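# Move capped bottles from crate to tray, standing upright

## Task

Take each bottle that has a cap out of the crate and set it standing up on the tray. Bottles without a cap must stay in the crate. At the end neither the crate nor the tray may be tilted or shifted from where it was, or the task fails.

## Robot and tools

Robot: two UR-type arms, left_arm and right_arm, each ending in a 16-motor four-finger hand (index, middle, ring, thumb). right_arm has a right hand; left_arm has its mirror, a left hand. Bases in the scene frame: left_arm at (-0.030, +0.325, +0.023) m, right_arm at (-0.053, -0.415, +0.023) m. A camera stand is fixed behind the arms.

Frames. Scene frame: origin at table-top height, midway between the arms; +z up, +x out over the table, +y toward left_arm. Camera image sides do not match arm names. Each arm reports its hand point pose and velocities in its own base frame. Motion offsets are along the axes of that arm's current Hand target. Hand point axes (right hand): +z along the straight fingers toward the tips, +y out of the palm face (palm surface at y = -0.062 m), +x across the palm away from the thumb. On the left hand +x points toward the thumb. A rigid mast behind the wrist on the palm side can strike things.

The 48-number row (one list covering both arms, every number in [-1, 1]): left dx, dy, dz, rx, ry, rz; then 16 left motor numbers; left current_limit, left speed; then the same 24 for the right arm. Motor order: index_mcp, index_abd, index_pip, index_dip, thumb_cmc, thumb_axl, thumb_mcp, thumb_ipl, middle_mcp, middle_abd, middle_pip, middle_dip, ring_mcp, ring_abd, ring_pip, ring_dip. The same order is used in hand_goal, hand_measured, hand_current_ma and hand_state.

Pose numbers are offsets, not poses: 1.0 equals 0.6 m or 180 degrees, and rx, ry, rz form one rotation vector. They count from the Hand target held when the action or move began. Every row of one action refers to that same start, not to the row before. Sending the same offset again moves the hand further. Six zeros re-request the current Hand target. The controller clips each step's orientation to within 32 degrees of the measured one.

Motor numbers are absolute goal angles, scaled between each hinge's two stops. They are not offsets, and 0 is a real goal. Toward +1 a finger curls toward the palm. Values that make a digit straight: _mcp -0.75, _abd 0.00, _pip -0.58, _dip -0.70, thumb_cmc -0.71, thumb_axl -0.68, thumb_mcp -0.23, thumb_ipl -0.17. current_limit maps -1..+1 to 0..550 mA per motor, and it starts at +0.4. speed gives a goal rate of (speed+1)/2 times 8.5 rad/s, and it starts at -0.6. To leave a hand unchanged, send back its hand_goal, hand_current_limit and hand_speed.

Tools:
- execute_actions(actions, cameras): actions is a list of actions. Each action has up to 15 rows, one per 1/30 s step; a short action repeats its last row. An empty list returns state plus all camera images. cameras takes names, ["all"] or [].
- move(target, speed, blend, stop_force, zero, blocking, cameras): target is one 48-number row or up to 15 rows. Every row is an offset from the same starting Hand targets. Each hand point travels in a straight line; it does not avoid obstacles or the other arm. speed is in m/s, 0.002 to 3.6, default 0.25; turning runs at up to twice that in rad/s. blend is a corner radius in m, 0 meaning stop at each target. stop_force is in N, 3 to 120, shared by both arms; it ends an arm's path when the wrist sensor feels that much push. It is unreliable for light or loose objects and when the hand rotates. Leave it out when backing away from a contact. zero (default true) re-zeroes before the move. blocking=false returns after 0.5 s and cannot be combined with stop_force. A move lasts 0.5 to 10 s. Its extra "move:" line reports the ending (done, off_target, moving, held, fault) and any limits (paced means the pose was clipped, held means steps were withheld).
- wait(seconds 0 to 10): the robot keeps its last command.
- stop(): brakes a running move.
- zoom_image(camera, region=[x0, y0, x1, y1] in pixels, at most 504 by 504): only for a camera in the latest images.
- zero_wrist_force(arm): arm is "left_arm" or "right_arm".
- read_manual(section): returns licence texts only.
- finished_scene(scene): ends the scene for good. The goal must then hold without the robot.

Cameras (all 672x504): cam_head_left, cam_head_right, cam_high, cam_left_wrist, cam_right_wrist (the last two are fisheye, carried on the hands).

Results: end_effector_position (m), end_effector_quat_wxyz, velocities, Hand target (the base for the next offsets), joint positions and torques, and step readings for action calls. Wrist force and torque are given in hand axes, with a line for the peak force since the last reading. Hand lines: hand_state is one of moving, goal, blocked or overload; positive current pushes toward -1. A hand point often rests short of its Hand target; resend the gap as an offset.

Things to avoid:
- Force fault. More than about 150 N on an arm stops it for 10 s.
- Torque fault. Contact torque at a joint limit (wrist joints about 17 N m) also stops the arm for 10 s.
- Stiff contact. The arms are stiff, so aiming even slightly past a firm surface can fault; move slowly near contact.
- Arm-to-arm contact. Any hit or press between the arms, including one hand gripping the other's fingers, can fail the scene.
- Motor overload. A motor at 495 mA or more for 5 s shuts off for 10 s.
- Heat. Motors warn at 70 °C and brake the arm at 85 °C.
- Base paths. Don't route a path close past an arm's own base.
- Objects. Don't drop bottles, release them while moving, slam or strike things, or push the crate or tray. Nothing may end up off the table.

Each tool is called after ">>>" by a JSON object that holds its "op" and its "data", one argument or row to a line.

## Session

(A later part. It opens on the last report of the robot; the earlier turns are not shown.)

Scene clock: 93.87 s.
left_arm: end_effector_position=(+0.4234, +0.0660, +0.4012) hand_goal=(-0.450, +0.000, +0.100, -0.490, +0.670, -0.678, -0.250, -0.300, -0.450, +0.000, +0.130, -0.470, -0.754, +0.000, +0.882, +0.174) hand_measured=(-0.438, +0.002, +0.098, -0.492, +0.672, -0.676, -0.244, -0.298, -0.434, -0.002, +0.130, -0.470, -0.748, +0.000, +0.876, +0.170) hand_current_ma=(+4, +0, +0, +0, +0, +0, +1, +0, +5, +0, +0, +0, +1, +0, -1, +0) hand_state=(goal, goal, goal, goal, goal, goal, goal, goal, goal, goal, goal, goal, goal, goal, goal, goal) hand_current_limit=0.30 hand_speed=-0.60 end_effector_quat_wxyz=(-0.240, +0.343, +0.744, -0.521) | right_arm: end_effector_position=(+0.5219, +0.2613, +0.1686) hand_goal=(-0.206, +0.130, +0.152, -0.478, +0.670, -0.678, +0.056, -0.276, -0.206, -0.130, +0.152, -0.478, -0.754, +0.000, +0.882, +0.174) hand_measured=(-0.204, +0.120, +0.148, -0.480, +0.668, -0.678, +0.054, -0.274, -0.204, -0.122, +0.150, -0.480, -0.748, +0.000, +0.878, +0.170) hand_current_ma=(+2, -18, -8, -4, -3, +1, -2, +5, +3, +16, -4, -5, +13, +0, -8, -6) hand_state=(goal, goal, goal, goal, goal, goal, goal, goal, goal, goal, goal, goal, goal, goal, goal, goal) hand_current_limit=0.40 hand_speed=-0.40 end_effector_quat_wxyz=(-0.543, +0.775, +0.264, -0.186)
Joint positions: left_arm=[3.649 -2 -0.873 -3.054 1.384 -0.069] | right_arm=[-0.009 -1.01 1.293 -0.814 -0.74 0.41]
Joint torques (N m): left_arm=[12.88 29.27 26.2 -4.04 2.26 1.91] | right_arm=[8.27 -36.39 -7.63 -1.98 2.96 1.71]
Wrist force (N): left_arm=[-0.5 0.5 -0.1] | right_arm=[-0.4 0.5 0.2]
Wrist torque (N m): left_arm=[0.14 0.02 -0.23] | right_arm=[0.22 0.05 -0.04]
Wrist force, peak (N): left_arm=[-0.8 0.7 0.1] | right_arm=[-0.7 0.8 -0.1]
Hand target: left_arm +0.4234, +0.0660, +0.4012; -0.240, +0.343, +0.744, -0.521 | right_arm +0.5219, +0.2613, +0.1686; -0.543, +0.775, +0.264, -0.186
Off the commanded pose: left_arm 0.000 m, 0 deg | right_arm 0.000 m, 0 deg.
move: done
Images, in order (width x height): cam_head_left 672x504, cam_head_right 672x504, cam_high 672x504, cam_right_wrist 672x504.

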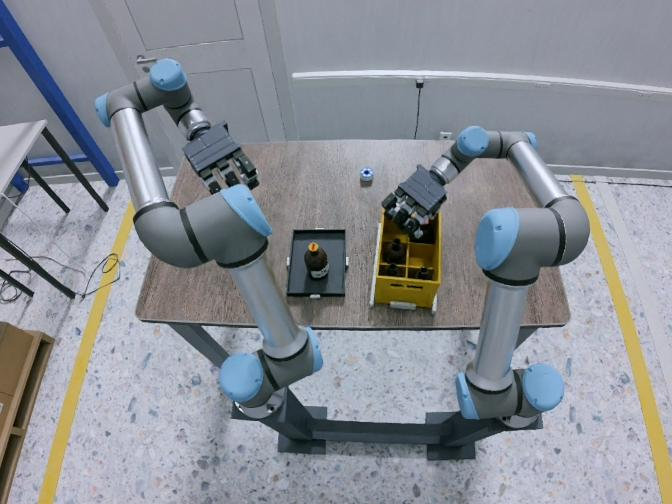

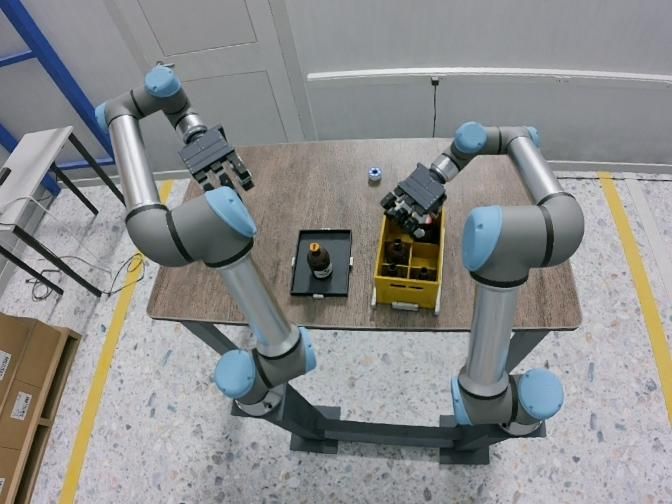

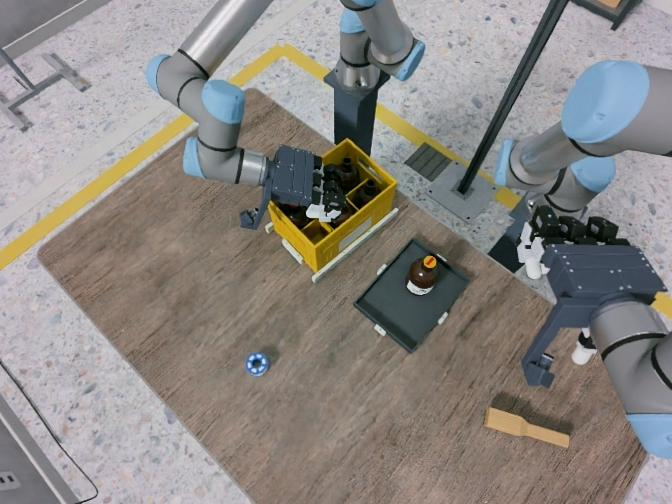

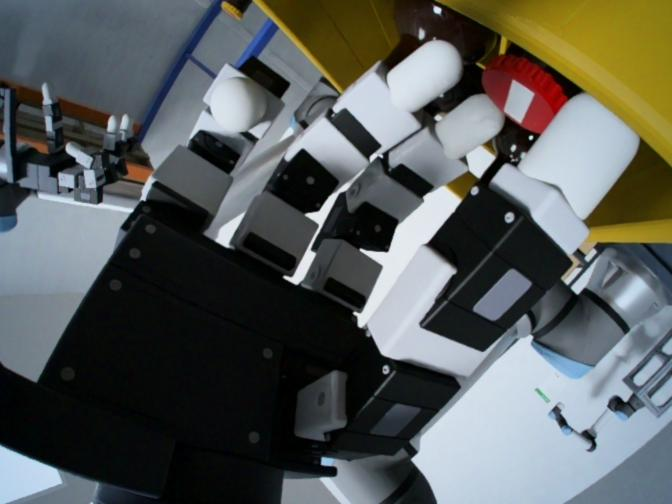

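>>> {"op": "move", "data": {
  "target": [0,0,0,0,0,0,-0.45,0.0,0.1,-0.49,0.671,-0.678,-0.25,-0.3,-0.45,0,0.13,-0.47,-0.753,0,0.883,0.174,0.3,-0.6, 0,0.0478,0.0174,0,0,0,-0.205,0.13,0.153,-0.478,0.671,-0.678,0.056,-0.276,-0.205,-0.13,0.153,-0.478,-0.753,0,0.883,0.174,0.4,-0.4],
  "speed": 0.02,
  "stop_force": 5,
  "cameras": ["cam_head_left","cam_head_right","cam_high","cam_right_wrist"]
}}

>>> {"op": "zoom_image", "data": {
  "camera": "cam_head_left",
  "region": [385, 170, 475, 260]
}}

>>> {"op": "zoom_image", "data": {
  "camera": "cam_head_right",
  "region": [385, 170, 475, 260]
}}

>>> {"op": "zoom_image", "data": {
  "camera": "cam_right_wrist",
  "region": [336, 0, 672, 252]
}}

Scene clock: 97.50 s.
left_arm: end_effector_position=(+0.4234, +0.0660, +0.4012) hand_goal=(-0.450, +0.000, +0.100, -0.490, +0.670, -0.678, -0.250, -0.300, -0.450, +0.000, +0.130, -0.470, -0.754, +0.000, +0.882, +0.174) hand_measured=(-0.438, +0.002, +0.098, -0.492, +0.672, -0.676, -0.244, -0.298, -0.434, -0.002, +0.130, -0.470, -0.748, +0.000, +0.876, +0.170) hand_current_ma=(+4, +0, +0, +0, +0, +0, +1, +0, +5, +0, +0, +0, +1, +0, -1, +0) hand_state=(goal, goal, goal, goal, goal, goal, goal, goal, goal, goal, goal, goal, goal, goal, goal, goal) hand_current_limit=0.30 hand_speed=-0.60 end_effector_quat_wxyz=(-0.240, +0.343, +0.744, -0.521) | right_arm: end_effector_position=(+0.5219, +0.2613, +0.1381) hand_goal=(-0.206, +0.130, +0.152, -0.478, +0.670, -0.678, +0.056, -0.276, -0.206, -0.130, +0.152, -0.478, -0.754, +0.000, +0.882, +0.174) hand_measured=(-0.204, +0.120, +0.148, -0.480, +0.668, -0.678, +0.054, -0.274, -0.204, -0.122, +0.150, -0.480, -0.748, +0.000, +0.880, +0.170) hand_current_ma=(+2, -18, -8, -4, -3, +1, -2, +5, +3, +16, -4, -5, +13, +0, -3, -6) hand_state=(goal, goal, goal, goal, goal, goal, goal, goal, goal, goal, goal, goal, goal, goal, goal, goal) hand_current_limit=0.40 hand_speed=-0.40 end_effector_quat_wxyz=(-0.543, +0.775, +0.264, -0.186)
Joint positions: left_arm=[3.649 -2 -0.873 -3.054 1.384 -0.069] | right_arm=[-0.009 -0.987 1.338 -0.882 -0.74 0.41]
Joint torques (N m): left_arm=[11.64 28.69 23.77 -3.95 2.18 1.93] | right_arm=[-0.95 -36.3 -6.85 -1.93 -0.04 1.51]
Wrist force (N): left_arm=[-0.4 0.5 0.2] | right_arm=[-0.6 0.5 -0.2]
Wrist torque (N m): left_arm=[0.11 0.01 -0.22] | right_arm=[0.27 0.04 -0.03]
Wrist force, peak (N): left_arm=[-0.7 0.8 -0.2] | right_arm=[-0.6 0.8 -0.7]
Hand target: left_arm +0.4234, +0.0660, +0.4012; -0.240, +0.343, +0.744, -0.521 | right_arm +0.5219, +0.2613, +0.1381; -0.543, +0.775, +0.264, -0.186
Off the commanded pose: left_arm 0.000 m, 0 deg | right_arm 0.000 m, 0 deg.
move: done
Images, in order (width x height): cam_head_left 672x504, cam_head_right 672x504, cam_high 672x504, cam_right_wrist 672x504.

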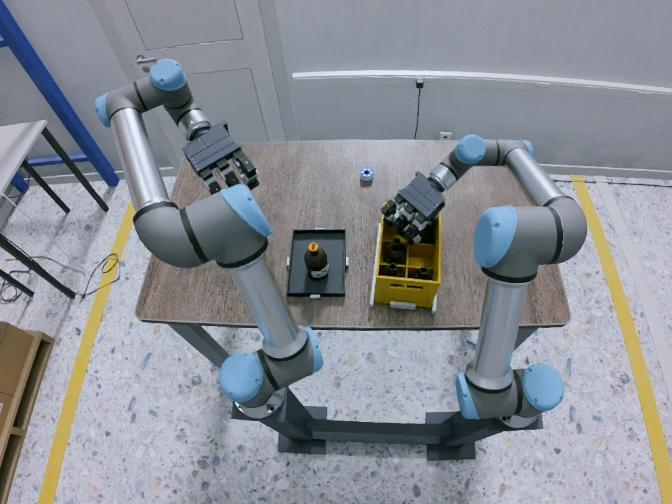

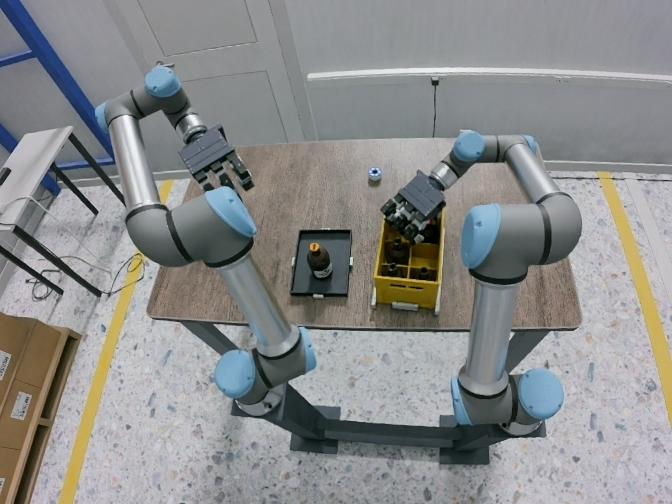

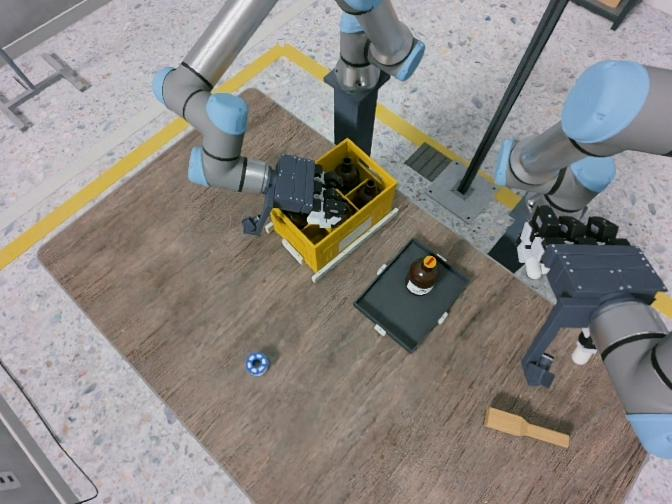

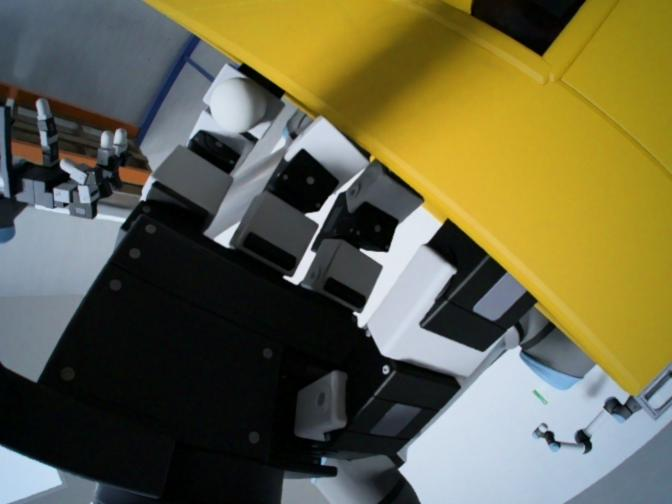

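Scaled by 5.600 from the camera's 672x504 image, which has a finer 960x720 frame.

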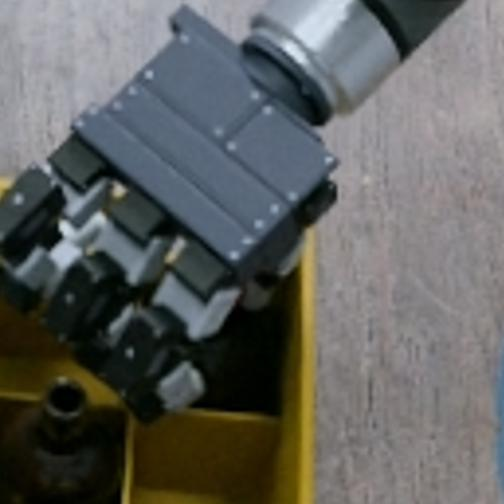

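Scaled by 5.600 from the camera's 672x504 image, which has a finer 960x720 frame.

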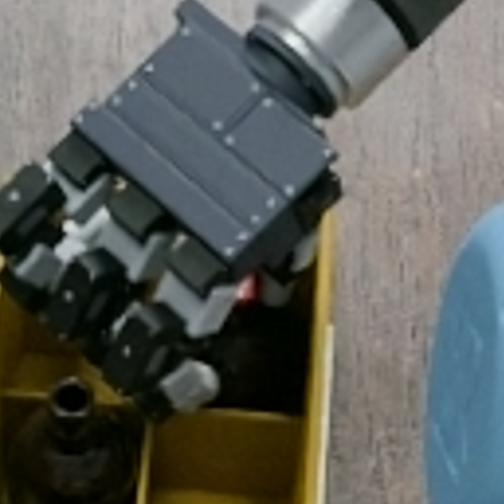

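Scaled by 1.500 from the camera's 672x504 image, which has a finer 960x720 frame.

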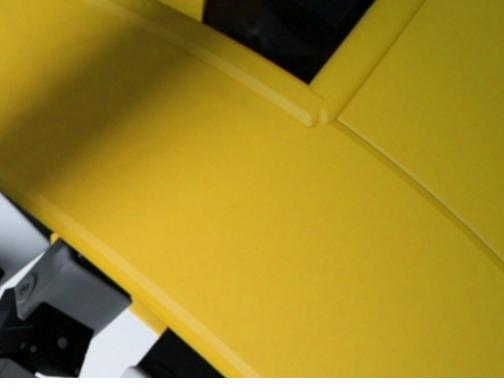

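>>> {"op": "move", "data": {
  "target": [0,0,0,0,0,0,-0.45,0.0,0.1,-0.49,0.671,-0.678,-0.25,-0.3,-0.45,0,0.13,-0.47,-0.753,0,0.883,0.174,0.3,-0.6, 0,0,0,0,0,0,0.04,0.13,0.153,-0.478,0.671,-0.678,0.056,-0.276,0.04,-0.13,0.153,-0.478,-0.753,0,0.883,0.174,0.2,-0.9]
}}

>>> {"op": "move", "data": {
  "target": [0,0,0,0,0,0,-0.45,0.0,0.1,-0.49,0.671,-0.678,-0.25,-0.3,-0.45,0,0.13,-0.47,-0.753,0,0.883,0.174,0.3,-0.6, 0,0,0,0,0,0,0.07,0.13,0.2,-0.44,0.671,-0.678,0.0,0.3,0.07,-0.13,0.2,-0.44,-0.753,0,0.883,0.174,0.4,-0.9],
  "cameras": ["cam_head_left","cam_head_right"]
}}

>>> {"op": "zoom_image", "data": {
  "camera": "cam_head_right",
  "region": [385, 170, 475, 260]
}}

Scene clock: 98.87 s.
left_arm: end_effector_position=(+0.4234, +0.0660, +0.4012) hand_goal=(-0.450, +0.000, +0.100, -0.490, +0.670, -0.678, -0.250, -0.300, -0.450, +0.000, +0.130, -0.470, -0.754, +0.000, +0.882, +0.174) hand_measured=(-0.438, +0.002, +0.098, -0.492, +0.672, -0.676, -0.244, -0.298, -0.434, -0.002, +0.130, -0.470, -0.748, +0.000, +0.876, +0.170) hand_current_ma=(+4, +0, +0, +0, +0, +0, +1, +0, +5, +0, +0, +0, +1, +0, -1, +0) hand_state=(goal, goal, goal, goal, goal, goal, goal, goal, goal, goal, goal, goal, goal, goal, goal, goal) hand_current_limit=0.30 hand_speed=-0.60 end_effector_quat_wxyz=(-0.240, +0.343, +0.744, -0.521) | right_arm: end_effector_position=(+0.5219, +0.2613, +0.1381) hand_goal=(+0.040, +0.130, +0.152, -0.478, +0.670, -0.678, +0.056, -0.276, +0.040, -0.130, +0.152, -0.478, -0.754, +0.000, +0.882, +0.174) hand_measured=(+0.022, +0.126, +0.146, -0.480, +0.668, -0.678, +0.044, -0.278, -0.072, -0.122, +0.136, -0.484, -0.748, +0.000, +0.880, +0.170) hand_current_ma=(-50, -6, -12, -4, -3, +1, -33, -4, -330, +13, -38, -12, +13, +0, -2, -6) hand_state=(goal, goal, goal, goal, goal, goal, goal, goal, blocked, goal, goal, goal, goal, goal, goal, goal) hand_current_limit=0.20 hand_speed=-0.90 end_effector_quat_wxyz=(-0.543, +0.775, +0.264, -0.186)
Joint positions: left_arm=[3.649 -2 -0.873 -3.054 1.384 -0.069] | right_arm=[-0.009 -0.987 1.338 -0.882 -0.74 0.41]
Joint torques (N m): left_arm=[10.3 28.08 25.28 -4.12 2.25 2.09] | right_arm=[-5.85 -37.16 -7.14 -2.03 0.55 1.4]
Wrist force (N): left_arm=[-0.4 0.3 0.1] | right_arm=[-0.4 -2.5 1.0]
Wrist torque (N m): left_arm=[0.09 0.03 -0.22] | right_arm=[0.32 0.02 -0.08]
Wrist force, peak (N): left_arm=[-0.6 0.8 0.1] | right_arm=[-0.7 -5.4 1.6]
Hand target: left_arm +0.4234, +0.0660, +0.4012; -0.240, +0.343, +0.744, -0.521 | right_arm +0.5219, +0.2613, +0.1381; -0.543, +0.775, +0.264, -0.186
Off the commanded pose: left_arm 0.000 m, 0 deg | right_arm 0.000 m, 0 deg.
move: done

Scene clock: 100.20 s.
left_arm: end_effector_position=(+0.4234, +0.0660, +0.4012) hand_goal=(-0.450, +0.000, +0.100, -0.490, +0.670, -0.678, -0.250, -0.300, -0.450, +0.000, +0.130, -0.470, -0.754, +0.000, +0.882, +0.174) hand_measured=(-0.438, +0.002, +0.098, -0.492, +0.672, -0.676, -0.244, -0.298, -0.434, -0.002, +0.130, -0.470, -0.748, +0.000, +0.876, +0.170) hand_current_ma=(+4, +0, +0, +0, +0, +0, +1, +0, +5, +0, +0, +0, +1, +0, -1, +0) hand_state=(goal, goal, goal, goal, goal, goal, goal, goal, goal, goal, goal, goal, goal, goal, goal, goal) hand_current_limit=0.30 hand_speed=-0.60 end_effector_quat_wxyz=(-0.240, +0.343, +0.744, -0.521) | right_arm: end_effector_position=(+0.5219, +0.2613, +0.1381) hand_goal=(+0.070, +0.130, +0.200, -0.440, +0.670, -0.678, +0.000, +0.300, +0.070, -0.130, +0.200, -0.440, -0.754, +0.000, +0.882, +0.174) hand_measured=(+0.068, +0.126, +0.194, -0.444, +0.668, -0.678, -0.070, -0.058, -0.022, -0.122, +0.158, -0.462, -0.748, +0.000, +0.880, +0.170) hand_current_ma=(-4, -6, -11, -6, -3, +1, -328, -384, -359, +14, -129, -56, +13, +0, -2, -6) hand_state=(goal, goal, goal, goal, goal, goal, blocked, blocked, blocked, goal, blocked, blocked, goal, goal, goal, goal) hand_current_limit=0.40 hand_speed=-0.90 end_effector_quat_wxyz=(-0.543, +0.775, +0.264, -0.186)
Joint positions: left_arm=[3.649 -2 -0.873 -3.054 1.384 -0.069] | right_arm=[-0.009 -0.987 1.338 -0.882 -0.74 0.41]
Joint torques (N m): left_arm=[10.48 28.61 24.71 -4.19 2.22 1.96] | right_arm=[-6.81 -37.51 -7.83 -2.18 1.37 0.78]
Wrist force (N): left_arm=[-0.5 0.7 0.2] | right_arm=[0.5 -5.1 -2.1]
Wrist torque (N m): left_arm=[0.13 0.03 -0.23] | right_arm=[-0.12 -0.05 -0.06]
Wrist force, peak (N): left_arm=[-0.7 0.6 -0.1] | right_arm=[0.6 -5.3 -1.9]
Hand target: left_arm +0.4234, +0.0660, +0.4012; -0.240, +0.343, +0.744, -0.521 | right_arm +0.5219, +0.2613, +0.1381; -0.543, +0.775, +0.264, -0.186
Off the commanded pose: left_arm 0.000 m, 0 deg | right_arm 0.000 m, 0 deg.
move: done
Images, in order (width x height): cam_head_left 672x504, cam_head_right 672x504.

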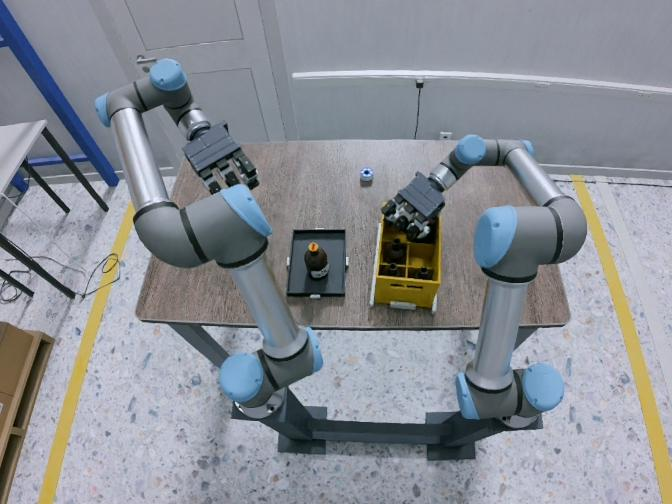

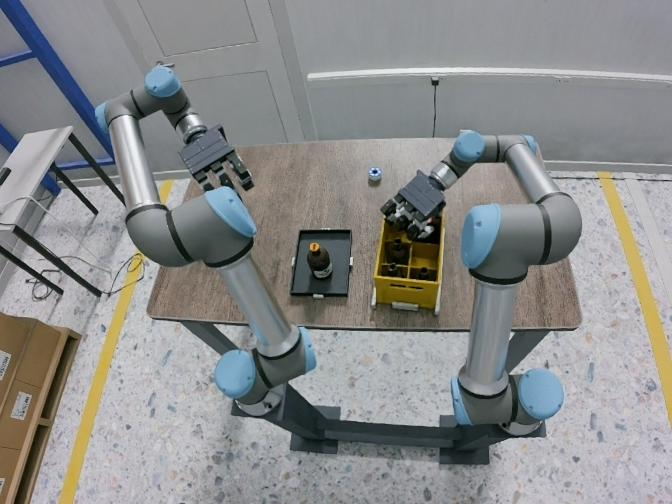

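Scaled by 5.600 from the camera's 672x504 image, which has a finer 960x720 frame.

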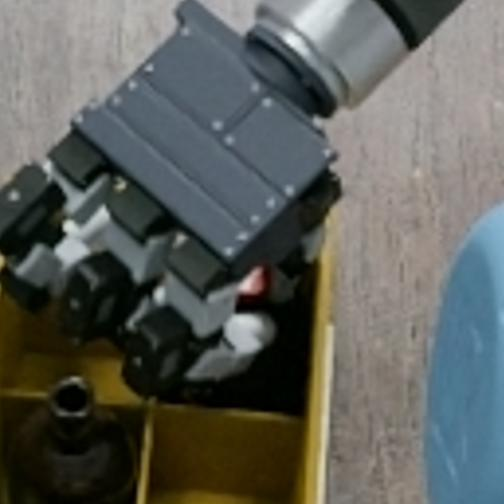

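>>> {"op": "move", "data": {
  "target": [
    [0,0,0,0,0,0,-0.45,0.0,0.1,-0.49,0.671,-0.678,-0.25,-0.3,-0.45,0,0.13,-0.47,-0.753,0,0.883,0.174,0.3,-0.6, 0,0,0,0,0,0,-0.205,0.13,0.153,-0.478,0.671,-0.678,0.056,-0.276,-0.205,-0.13,0.153,-0.478,-0.753,0,0.883,0.174,0.4,-0.8],
    [0,0,0,0,0,0,-0.45,0.0,0.1,-0.49,0.671,-0.678,-0.25,-0.3,-0.45,0,0.13,-0.47,-0.753,0,0.883,0.174,0.3,-0.6, 0,-0.0767,-0.0279,0,0,0,-0.205,0.13,0.153,-0.478,0.671,-0.678,0.056,-0.276,-0.205,-0.13,0.153,-0.478,-0.753,0,0.883,0.174,0.4,-0.8],
    [0,0,0,0,0,0,-0.45,0.0,0.1,-0.49,0.671,-0.678,-0.25,-0.3,-0.45,0,0.13,-0.47,-0.753,0,0.883,0.174,0.3,-0.6, 0.015,-0.0895,0.0072,0,0,0,-0.205,0.13,0.153,-0.478,0.671,-0.678,0.056,-0.276,-0.205,-0.13,0.153,-0.478,-0.753,0,0.883,0.174,0.4,-0.8]
  ],
  "speed": 0.06,
  "cameras": ["cam_head_left","cam_head_right","cam_high","cam_right_wrist"]
}}

>>> {"op": "zoom_image", "data": {
  "camera": "cam_head_left",
  "region": [385, 170, 475, 260]
}}

>>> {"op": "zoom_image", "data": {
  "camera": "cam_head_right",
  "region": [385, 170, 475, 260]
}}

>>> {"op": "zoom_image", "data": {
  "camera": "cam_right_wrist",
  "region": [336, 0, 672, 252]
}}

Scene clock: 104.20 s.
left_arm: end_effector_position=(+0.4234, +0.0660, +0.4012) hand_goal=(-0.450, +0.000, +0.100, -0.490, +0.670, -0.678, -0.250, -0.300, -0.450, +0.000, +0.130, -0.470, -0.754, +0.000, +0.882, +0.174) hand_measured=(-0.438, +0.002, +0.098, -0.492, +0.672, -0.676, -0.244, -0.298, -0.434, -0.002, +0.130, -0.470, -0.748, +0.000, +0.876, +0.170) hand_current_ma=(+4, +0, +0, +0, +0, +0, +1, +0, +5, +0, +0, +0, +1, +0, -1, +0) hand_state=(goal, goal, goal, goal, goal, goal, goal, goal, goal, goal, goal, goal, goal, goal, goal, goal) hand_current_limit=0.30 hand_speed=-0.60 end_effector_quat_wxyz=(-0.240, +0.343, +0.744, -0.521) | right_arm: end_effector_position=(+0.5154, +0.2843, +0.1871) hand_goal=(-0.206, +0.130, +0.152, -0.478, +0.670, -0.678, +0.056, -0.276, -0.206, -0.130, +0.152, -0.478, -0.754, +0.000, +0.882, +0.174) hand_measured=(-0.192, +0.124, +0.154, -0.476, +0.668, -0.676, +0.054, -0.278, -0.198, -0.122, +0.154, -0.476, -0.748, +0.000, +0.880, +0.170) hand_current_ma=(+33, -9, +2, +4, -2, +2, -6, -3, +15, +14, +4, +5, +13, +0, -2, -6) hand_state=(goal, goal, goal, goal, goal, goal, goal, goal, goal, goal, goal, goal, goal, goal, goal, goal) hand_current_limit=0.40 hand_speed=-0.80 end_effector_quat_wxyz=(-0.543, +0.775, +0.264, -0.186)
Joint positions: left_arm=[3.649 -2 -0.873 -3.054 1.384 -0.069] | right_arm=[0.026 -1.029 1.278 -0.8 -0.71 0.438]
Joint torques (N m): left_arm=[9.32 28.43 24.66 -4.11 2.08 2.02] | right_arm=[8.45 -54.72 -7.08 -2.16 2.61 1.35]
Wrist force (N): left_arm=[-0.7 0.5 0.0] | right_arm=[-0.5 0.1 -0.1]
Wrist torque (N m): left_arm=[0.12 0.05 -0.25] | right_arm=[0.22 0.06 -0.05]
Wrist force, peak (N): left_arm=[-0.6 0.8 -0.1] | right_arm=[-1.7 -9.3 -7.3]
Hand target: left_arm +0.4234, +0.0660, +0.4012; -0.240, +0.343, +0.744, -0.521 | right_arm +0.5154, +0.2846, +0.1871; -0.543, +0.775, +0.264, -0.186
Off the commanded pose: left_arm 0.000 m, 0 deg | right_arm 0.000 m, 0 deg.
move: done
Images, in order (width x height): cam_head_left 672x504, cam_head_right 672x504, cam_high 672x504, cam_right_wrist 672x504.

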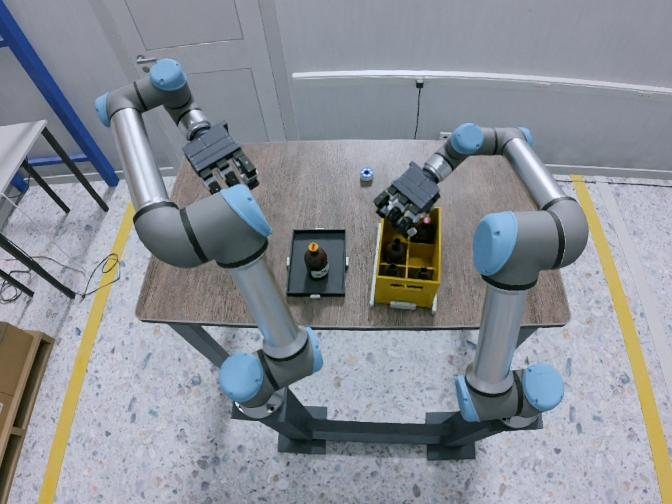

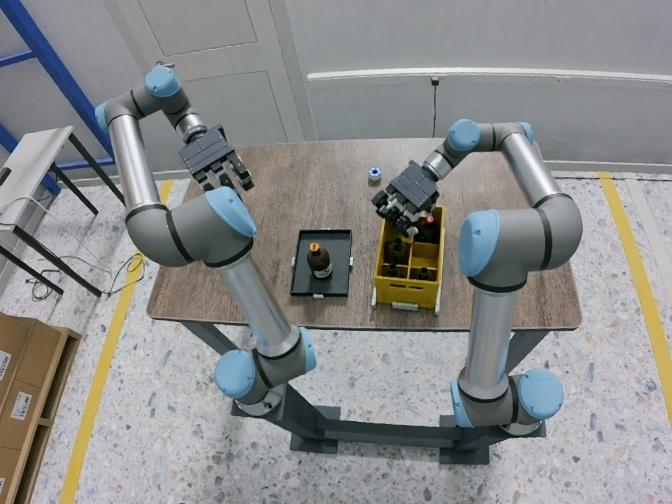

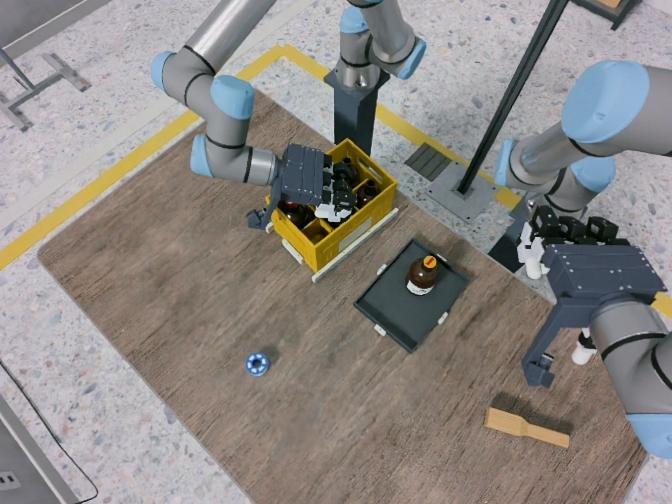

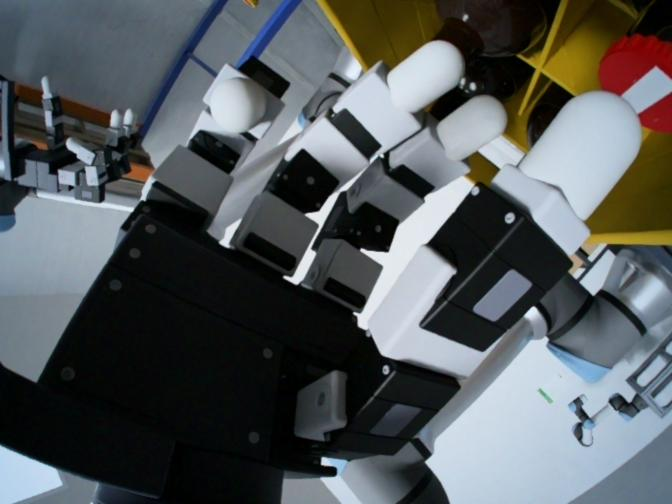

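Scaled by 5.600 from the camera's 672x504 image, which has a finer 960x720 frame.

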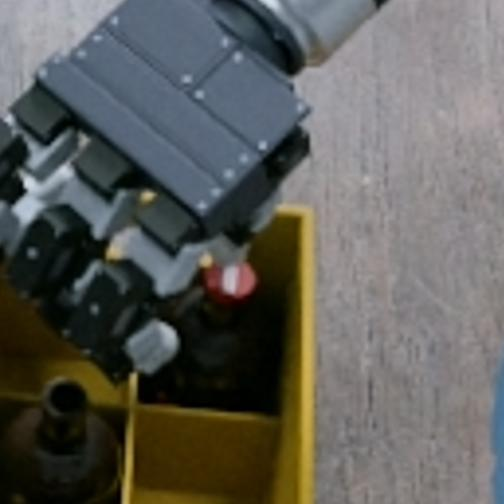

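Scaled by 5.600 from the camera's 672x504 image, which has a finer 960x720 frame.

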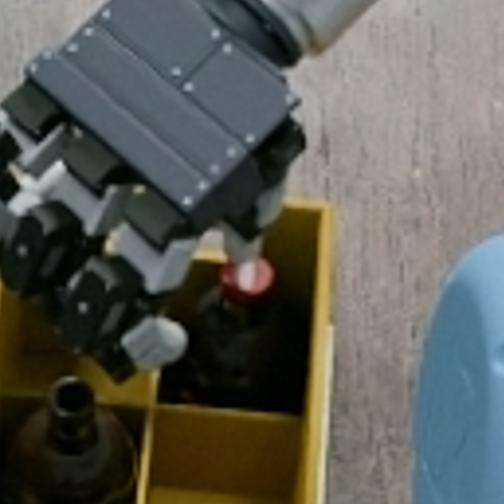

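Scaled by 1.500 from the camera's 672x504 image, which has a finer 960x720 frame.

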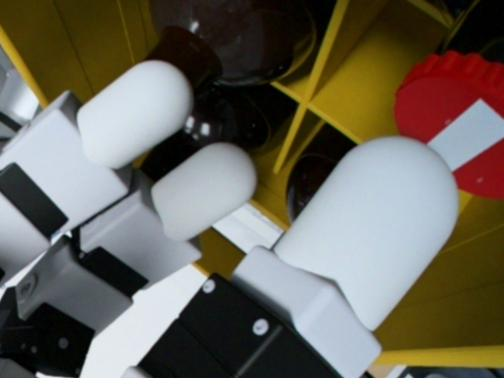

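>>> {"op": "move", "data": {
  "target": [0,0,0,0,0,0,-0.45,0.0,0.1,-0.49,0.671,-0.678,-0.25,-0.3,-0.45,0,0.13,-0.47,-0.753,0,0.883,0.174,0.3,-0.6, 0,0.0705,0.0257,0,0,0,-0.205,0.13,0.153,-0.478,0.671,-0.678,0.056,-0.276,-0.205,-0.13,0.153,-0.478,-0.753,0,0.883,0.174,0.4,-0.8],
  "speed": 0.015,
  "stop_force": 3.5,
  "cameras": ["cam_head_left","cam_head_right","cam_right_wrist"]
}}

>>> {"op": "zoom_image", "data": {
  "camera": "cam_head_left",
  "region": [385, 170, 475, 260]
}}

>>> {"op": "zoom_image", "data": {
  "camera": "cam_head_right",
  "region": [385, 170, 475, 260]
}}

>>> {"op": "zoom_image", "data": {
  "camera": "cam_right_wrist",
  "region": [336, 0, 672, 252]
}}

Scene clock: 106.50 s.
left_arm: end_effector_position=(+0.4234, +0.0660, +0.4012) hand_goal=(-0.450, +0.000, +0.100, -0.490, +0.670, -0.678, -0.250, -0.300, -0.450, +0.000, +0.130, -0.470, -0.754, +0.000, +0.882, +0.174) hand_measured=(-0.438, +0.002, +0.098, -0.492, +0.672, -0.676, -0.244, -0.298, -0.434, -0.002, +0.130, -0.470, -0.748, +0.000, +0.876, +0.170) hand_current_ma=(+4, +0, +0, +0, +0, +0, +1, +0, +5, +0, +0, +0, +1, +0, -1, +0) hand_state=(goal, goal, goal, goal, goal, goal, goal, goal, goal, goal, goal, goal, goal, goal, goal, goal) hand_current_limit=0.30 hand_speed=-0.60 end_effector_quat_wxyz=(-0.240, +0.343, +0.744, -0.521) | right_arm: end_effector_position=(+0.5153, +0.2846, +0.1770) hand_goal=(-0.206, +0.130, +0.152, -0.478, +0.670, -0.678, +0.056, -0.276, -0.206, -0.130, +0.152, -0.478, -0.754, +0.000, +0.882, +0.174) hand_measured=(-0.192, +0.124, +0.154, -0.476, +0.668, -0.676, +0.056, -0.280, -0.198, -0.122, +0.154, -0.476, -0.748, +0.000, +0.880, +0.170) hand_current_ma=(+33, -9, +2, +4, -1, +2, -1, -10, +15, +14, +4, +5, +13, +0, -2, -6) hand_state=(goal, goal, goal, goal, goal, goal, goal, goal, goal, goal, goal, goal, goal, goal, goal, goal) hand_current_limit=0.40 hand_speed=-0.80 end_effector_quat_wxyz=(-0.543, +0.775, +0.264, -0.186)
Joint positions: left_arm=[3.649 -2 -0.873 -3.054 1.384 -0.069] | right_arm=[0.027 -1.023 1.294 -0.823 -0.709 0.438]
Joint torques (N m): left_arm=[7.63 29.4 24.5 -3.86 2.02 2.03] | right_arm=[6.97 -53.68 -35.62 1.6 2.23 -0.33]
Wrist force (N): left_arm=[-0.5 0.6 0.0] | right_arm=[-1.0 -3.2 -1.1]
Wrist torque (N m): left_arm=[0.14 0.03 -0.23] | right_arm=[-0.05 0.08 -0.02]
Wrist force, peak (N): left_arm=[-0.7 0.7 -0.1] | right_arm=[-1.7 -12.3 -4.2]
Hand target: left_arm +0.4234, +0.0660, +0.4012; -0.240, +0.343, +0.744, -0.521 | right_arm +0.5153, +0.2846, +0.1770; -0.543, +0.775, +0.264, -0.186 (not the last commanded pose)
Off the commanded pose: left_arm 0.000 m, 0 deg | right_arm 0.035 m, 0 deg.
move: contact (right_arm)
Images, in order (width x height): cam_head_left 672x504, cam_head_right 672x504, cam_right_wrist 672x504.

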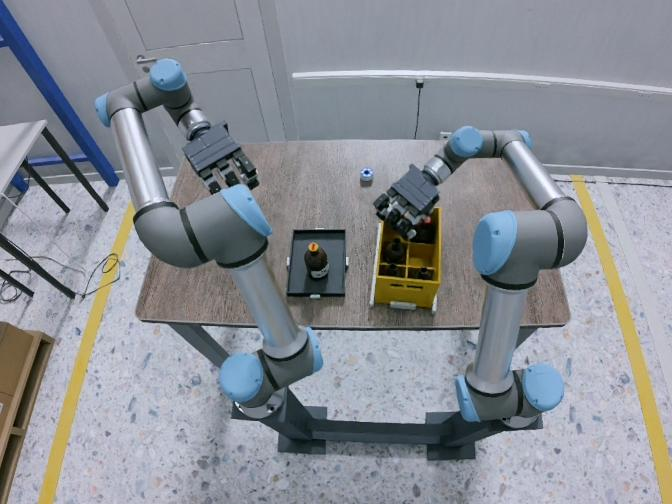

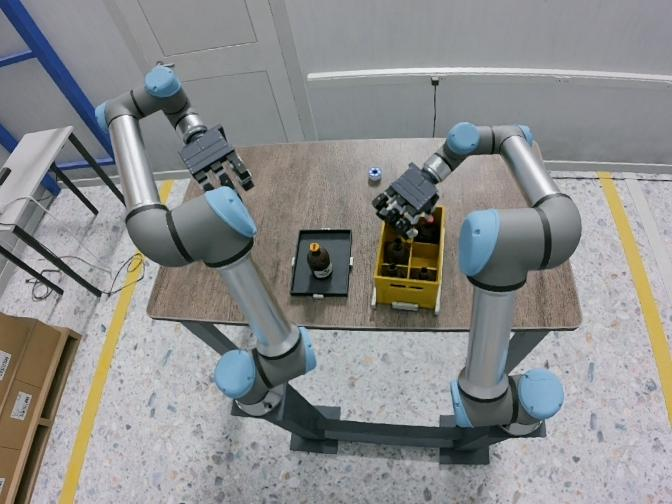

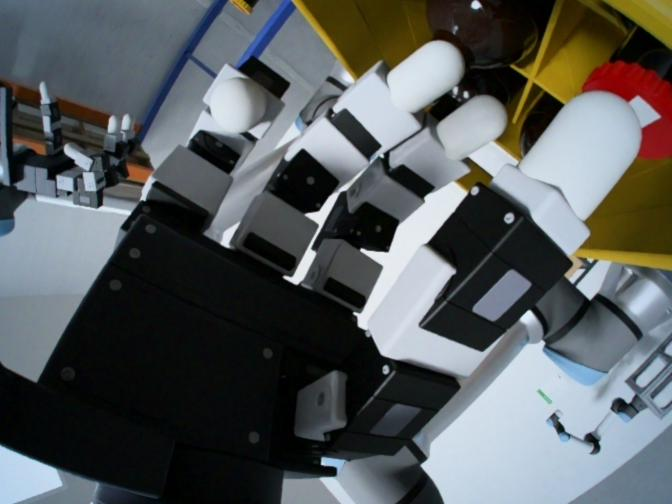

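Scaled by 5.600 from the camera's 672x504 image, which has a finer 960x720 frame.

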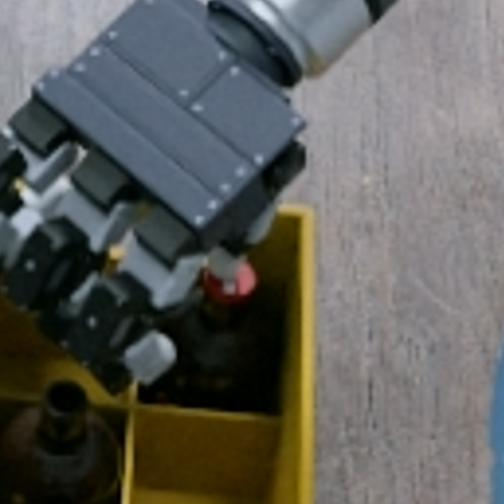

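Scaled by 5.600 from the camera's 672x504 image, which has a finer 960x720 frame.

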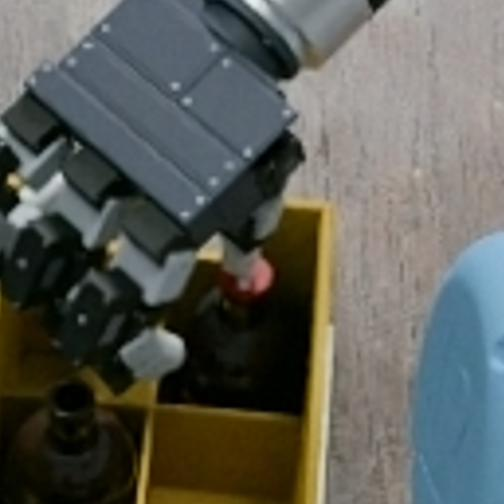

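Scaled by 1.500 from the camera's 672x504 image, which has a finer 960x720 frame.

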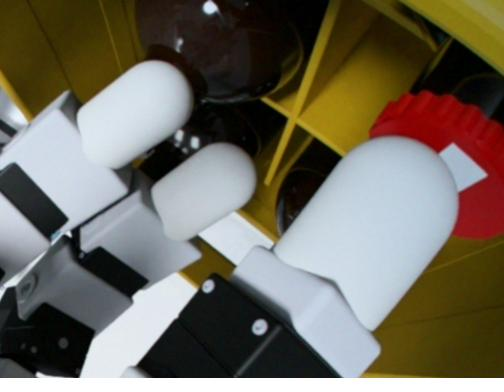

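>>> {"op": "move", "data": {
  "target": [
    [0,0,0,0,0,0,-0.45,0.0,0.1,-0.49,0.671,-0.678,-0.25,-0.3,-0.45,0,0.13,-0.47,-0.753,0,0.883,0.174,0.3,-0.6, 0,-0.0235,-0.0085,0,0,0,-0.205,0.13,0.153,-0.478,0.671,-0.678,0.056,-0.276,-0.205,-0.13,0.153,-0.478,-0.753,0,0.883,0.174,0.4,-0.8],
    [0,0,0,0,0,0,-0.45,0.0,0.1,-0.49,0.671,-0.678,-0.25,-0.3,-0.45,0,0.13,-0.47,-0.753,0,0.883,0.174,0.3,-0.6, -0.0017,-0.0064,-0.0555,0,0,0,-0.205,0.13,0.153,-0.478,0.671,-0.678,0.056,-0.276,-0.205,-0.13,0.153,-0.478,-0.753,0,0.883,0.174,0.4,-0.8]
  ],
  "speed": 0.08
}}

>>> {"op": "move", "data": {
  "target": [0,0,0,0,0,0,-0.45,0.0,0.1,-0.49,0.671,-0.678,-0.25,-0.3,-0.45,0,0.13,-0.47,-0.753,0,0.883,0.174,0.3,-0.6, 0,0.0752,0.0274,0,0,0,-0.205,0.13,0.153,-0.478,0.671,-0.678,0.056,-0.276,-0.205,-0.13,0.153,-0.478,-0.753,0,0.883,0.174,0.4,-0.8],
  "speed": 0.03,
  "stop_force": 5,
  "cameras": ["cam_head_left","cam_head_right","cam_right_wrist"]
}}

>>> {"op": "zoom_image", "data": {
  "camera": "cam_head_right",
  "region": [385, 170, 475, 260]
}}

Scene clock: 109.70 s.
left_arm: end_effector_position=(+0.4234, +0.0660, +0.4012) hand_goal=(-0.450, +0.000, +0.100, -0.490, +0.670, -0.678, -0.250, -0.300, -0.450, +0.000, +0.130, -0.470, -0.754, +0.000, +0.882, +0.174) hand_measured=(-0.438, +0.002, +0.098, -0.492, +0.672, -0.676, -0.244, -0.298, -0.434, -0.002, +0.130, -0.470, -0.748, +0.000, +0.876, +0.170) hand_current_ma=(+4, +0, +0, +0, +0, +0, +1, +0, +5, +0, +0, +0, +1, +0, -1, +0) hand_state=(goal, goal, goal, goal, goal, goal, goal, goal, goal, goal, goal, goal, goal, goal, goal, goal) hand_current_limit=0.30 hand_speed=-0.60 end_effector_quat_wxyz=(-0.240, +0.343, +0.744, -0.521) | right_arm: end_effector_position=(+0.5328, +0.2603, +0.1919) hand_goal=(-0.206, +0.130, +0.152, -0.478, +0.670, -0.678, +0.056, -0.276, -0.206, -0.130, +0.152, -0.478, -0.754, +0.000, +0.882, +0.174) hand_measured=(-0.194, +0.124, +0.154, -0.476, +0.668, -0.676, +0.056, -0.278, -0.200, -0.122, +0.154, -0.476, -0.748, +0.000, +0.880, +0.170) hand_current_ma=(+32, -9, +2, +4, -3, +2, -1, -4, +14, +14, +4, +5, +13, +0, -2, -6) hand_state=(goal, goal, goal, goal, goal, goal, goal, goal, goal, goal, goal, goal, goal, goal, goal, goal) hand_current_limit=0.40 hand_speed=-0.80 end_effector_quat_wxyz=(-0.543, +0.775, +0.264, -0.186)
Joint positions: left_arm=[3.649 -2 -0.873 -3.054 1.384 -0.069] | right_arm=[-0.01 -0.999 1.213 -0.745 -0.741 0.409]
Joint torques (N m): left_arm=[7.07 29.29 25.19 -3.89 2.16 1.99] | right_arm=[-8.79 -40.95 -36.05 1.92 -1.22 -1.48]
Wrist force (N): left_arm=[-0.5 0.3 0.0] | right_arm=[-0.3 0.3 -0.3]
Wrist torque (N m): left_arm=[0.10 0.03 -0.23] | right_arm=[0.24 0.03 0.05]
Wrist force, peak (N): left_arm=[-0.7 0.7 0.0] | right_arm=[-1.1 -3.4 -1.4]
Hand target: left_arm +0.4234, +0.0660, +0.4012; -0.240, +0.343, +0.744, -0.521 | right_arm +0.5329, +0.2602, +0.1919; -0.543, +0.775, +0.264, -0.186
Off the commanded pose: left_arm 0.000 m, 0 deg | right_arm 0.000 m, 0 deg.
move: done

Scene clock: 112.40 s.
left_arm: end_effector_position=(+0.4234, +0.0660, +0.4012) hand_goal=(-0.450, +0.000, +0.100, -0.490, +0.670, -0.678, -0.250, -0.300, -0.450, +0.000, +0.130, -0.470, -0.754, +0.000, +0.882, +0.174) hand_measured=(-0.438, +0.002, +0.098, -0.492, +0.672, -0.676, -0.244, -0.298, -0.434, -0.002, +0.130, -0.470, -0.748, +0.000, +0.876, +0.170) hand_current_ma=(+4, +0, +0, +0, +0, +0, +1, +0, +5, +0, +0, +0, +1, +0, -1, +0) hand_state=(goal, goal, goal, goal, goal, goal, goal, goal, goal, goal, goal, goal, goal, goal, goal, goal) hand_current_limit=0.30 hand_speed=-0.60 end_effector_quat_wxyz=(-0.240, +0.343, +0.744, -0.521) | right_arm: end_effector_position=(+0.5328, +0.2602, +0.1439) hand_goal=(-0.206, +0.130, +0.152, -0.478, +0.670, -0.678, +0.056, -0.276, -0.206, -0.130, +0.152, -0.478, -0.754, +0.000, +0.882, +0.174) hand_measured=(-0.194, +0.124, +0.154, -0.476, +0.668, -0.676, +0.056, -0.278, -0.200, -0.122, +0.154, -0.476, -0.748, +0.000, +0.880, +0.170) hand_current_ma=(+31, -9, +2, +4, -3, +2, -1, -4, +14, +14, +4, +5, +13, +0, -2, -6) hand_state=(goal, goal, goal, goal, goal, goal, goal, goal, goal, goal, goal, goal, goal, goal, goal, goal) hand_current_limit=0.40 hand_speed=-0.80 end_effector_quat_wxyz=(-0.543, +0.775, +0.264, -0.186)
Joint positions: left_arm=[3.649 -2 -0.873 -3.054 1.384 -0.069] | right_arm=[-0.01 -0.967 1.289 -0.852 -0.741 0.409]
Joint torques (N m): left_arm=[6.9 28.8 24.91 -4.01 2.15 1.89] | right_arm=[-5.81 -38.64 -6.31 -2.16 2.09 0.66]
Wrist force (N): left_arm=[-0.2 0.5 -0.1] | right_arm=[-0.5 0.3 0.0]
Wrist torque (N m): left_arm=[0.14 -0.01 -0.20] | right_arm=[0.23 0.05 0.04]
Wrist force, peak (N): left_arm=[-0.6 0.9 0.0] | right_arm=[-0.9 0.7 0.0]
Hand target: left_arm +0.4234, +0.0660, +0.4012; -0.240, +0.343, +0.744, -0.521 | right_arm +0.5328, +0.2602, +0.1439; -0.543, +0.775, +0.264, -0.186
Off the commanded pose: left_arm 0.000 m, 0 deg | right_arm 0.000 m, 0 deg.
move: done
Images, in order (width x height): cam_head_left 672x504, cam_head_right 672x504, cam_right_wrist 672x504.

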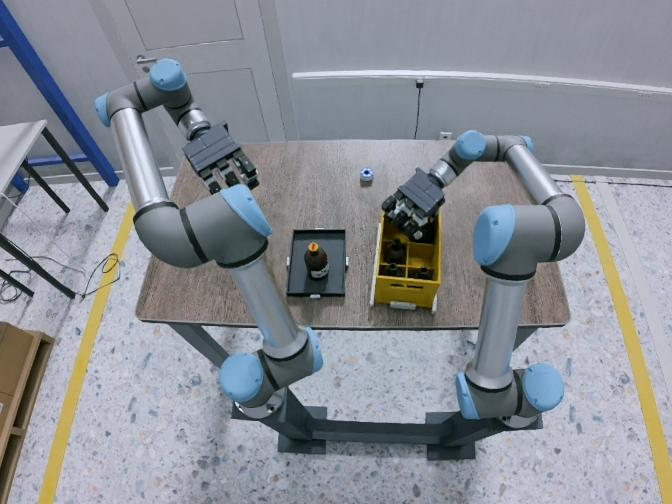

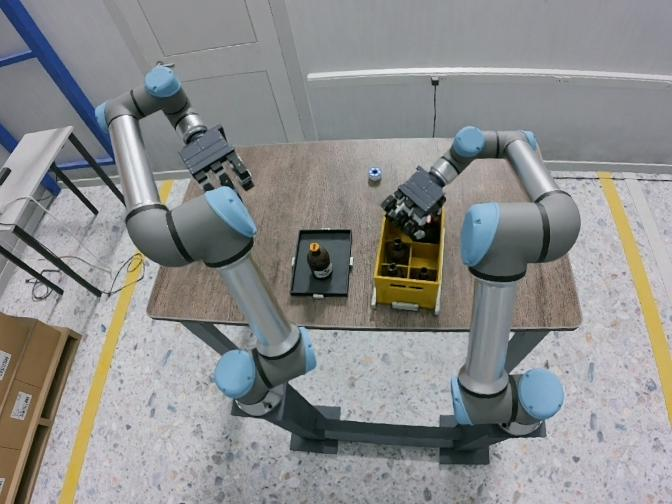

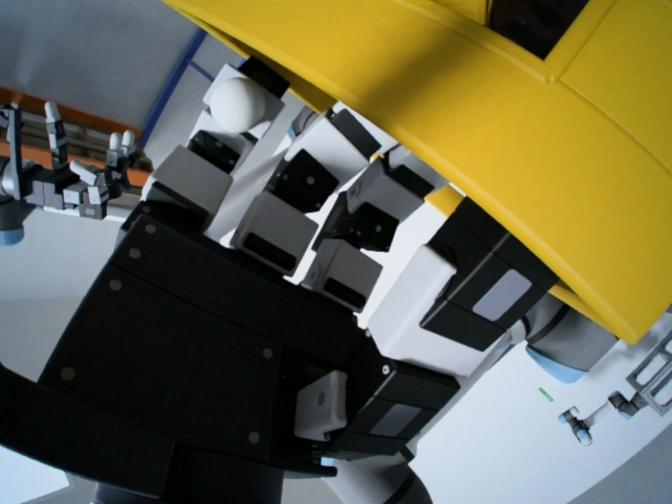

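Scaled by 5.600 from the camera's 672x504 image, which has a finer 960x720 frame.

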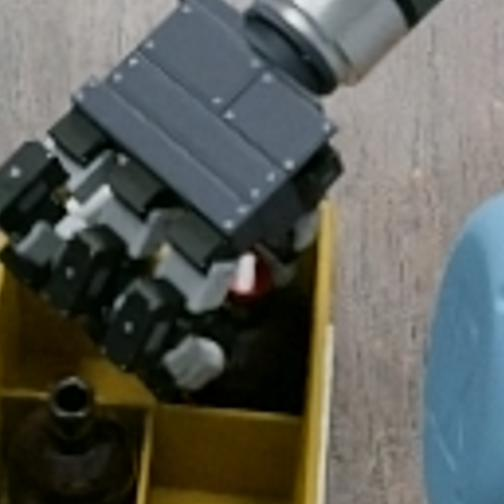

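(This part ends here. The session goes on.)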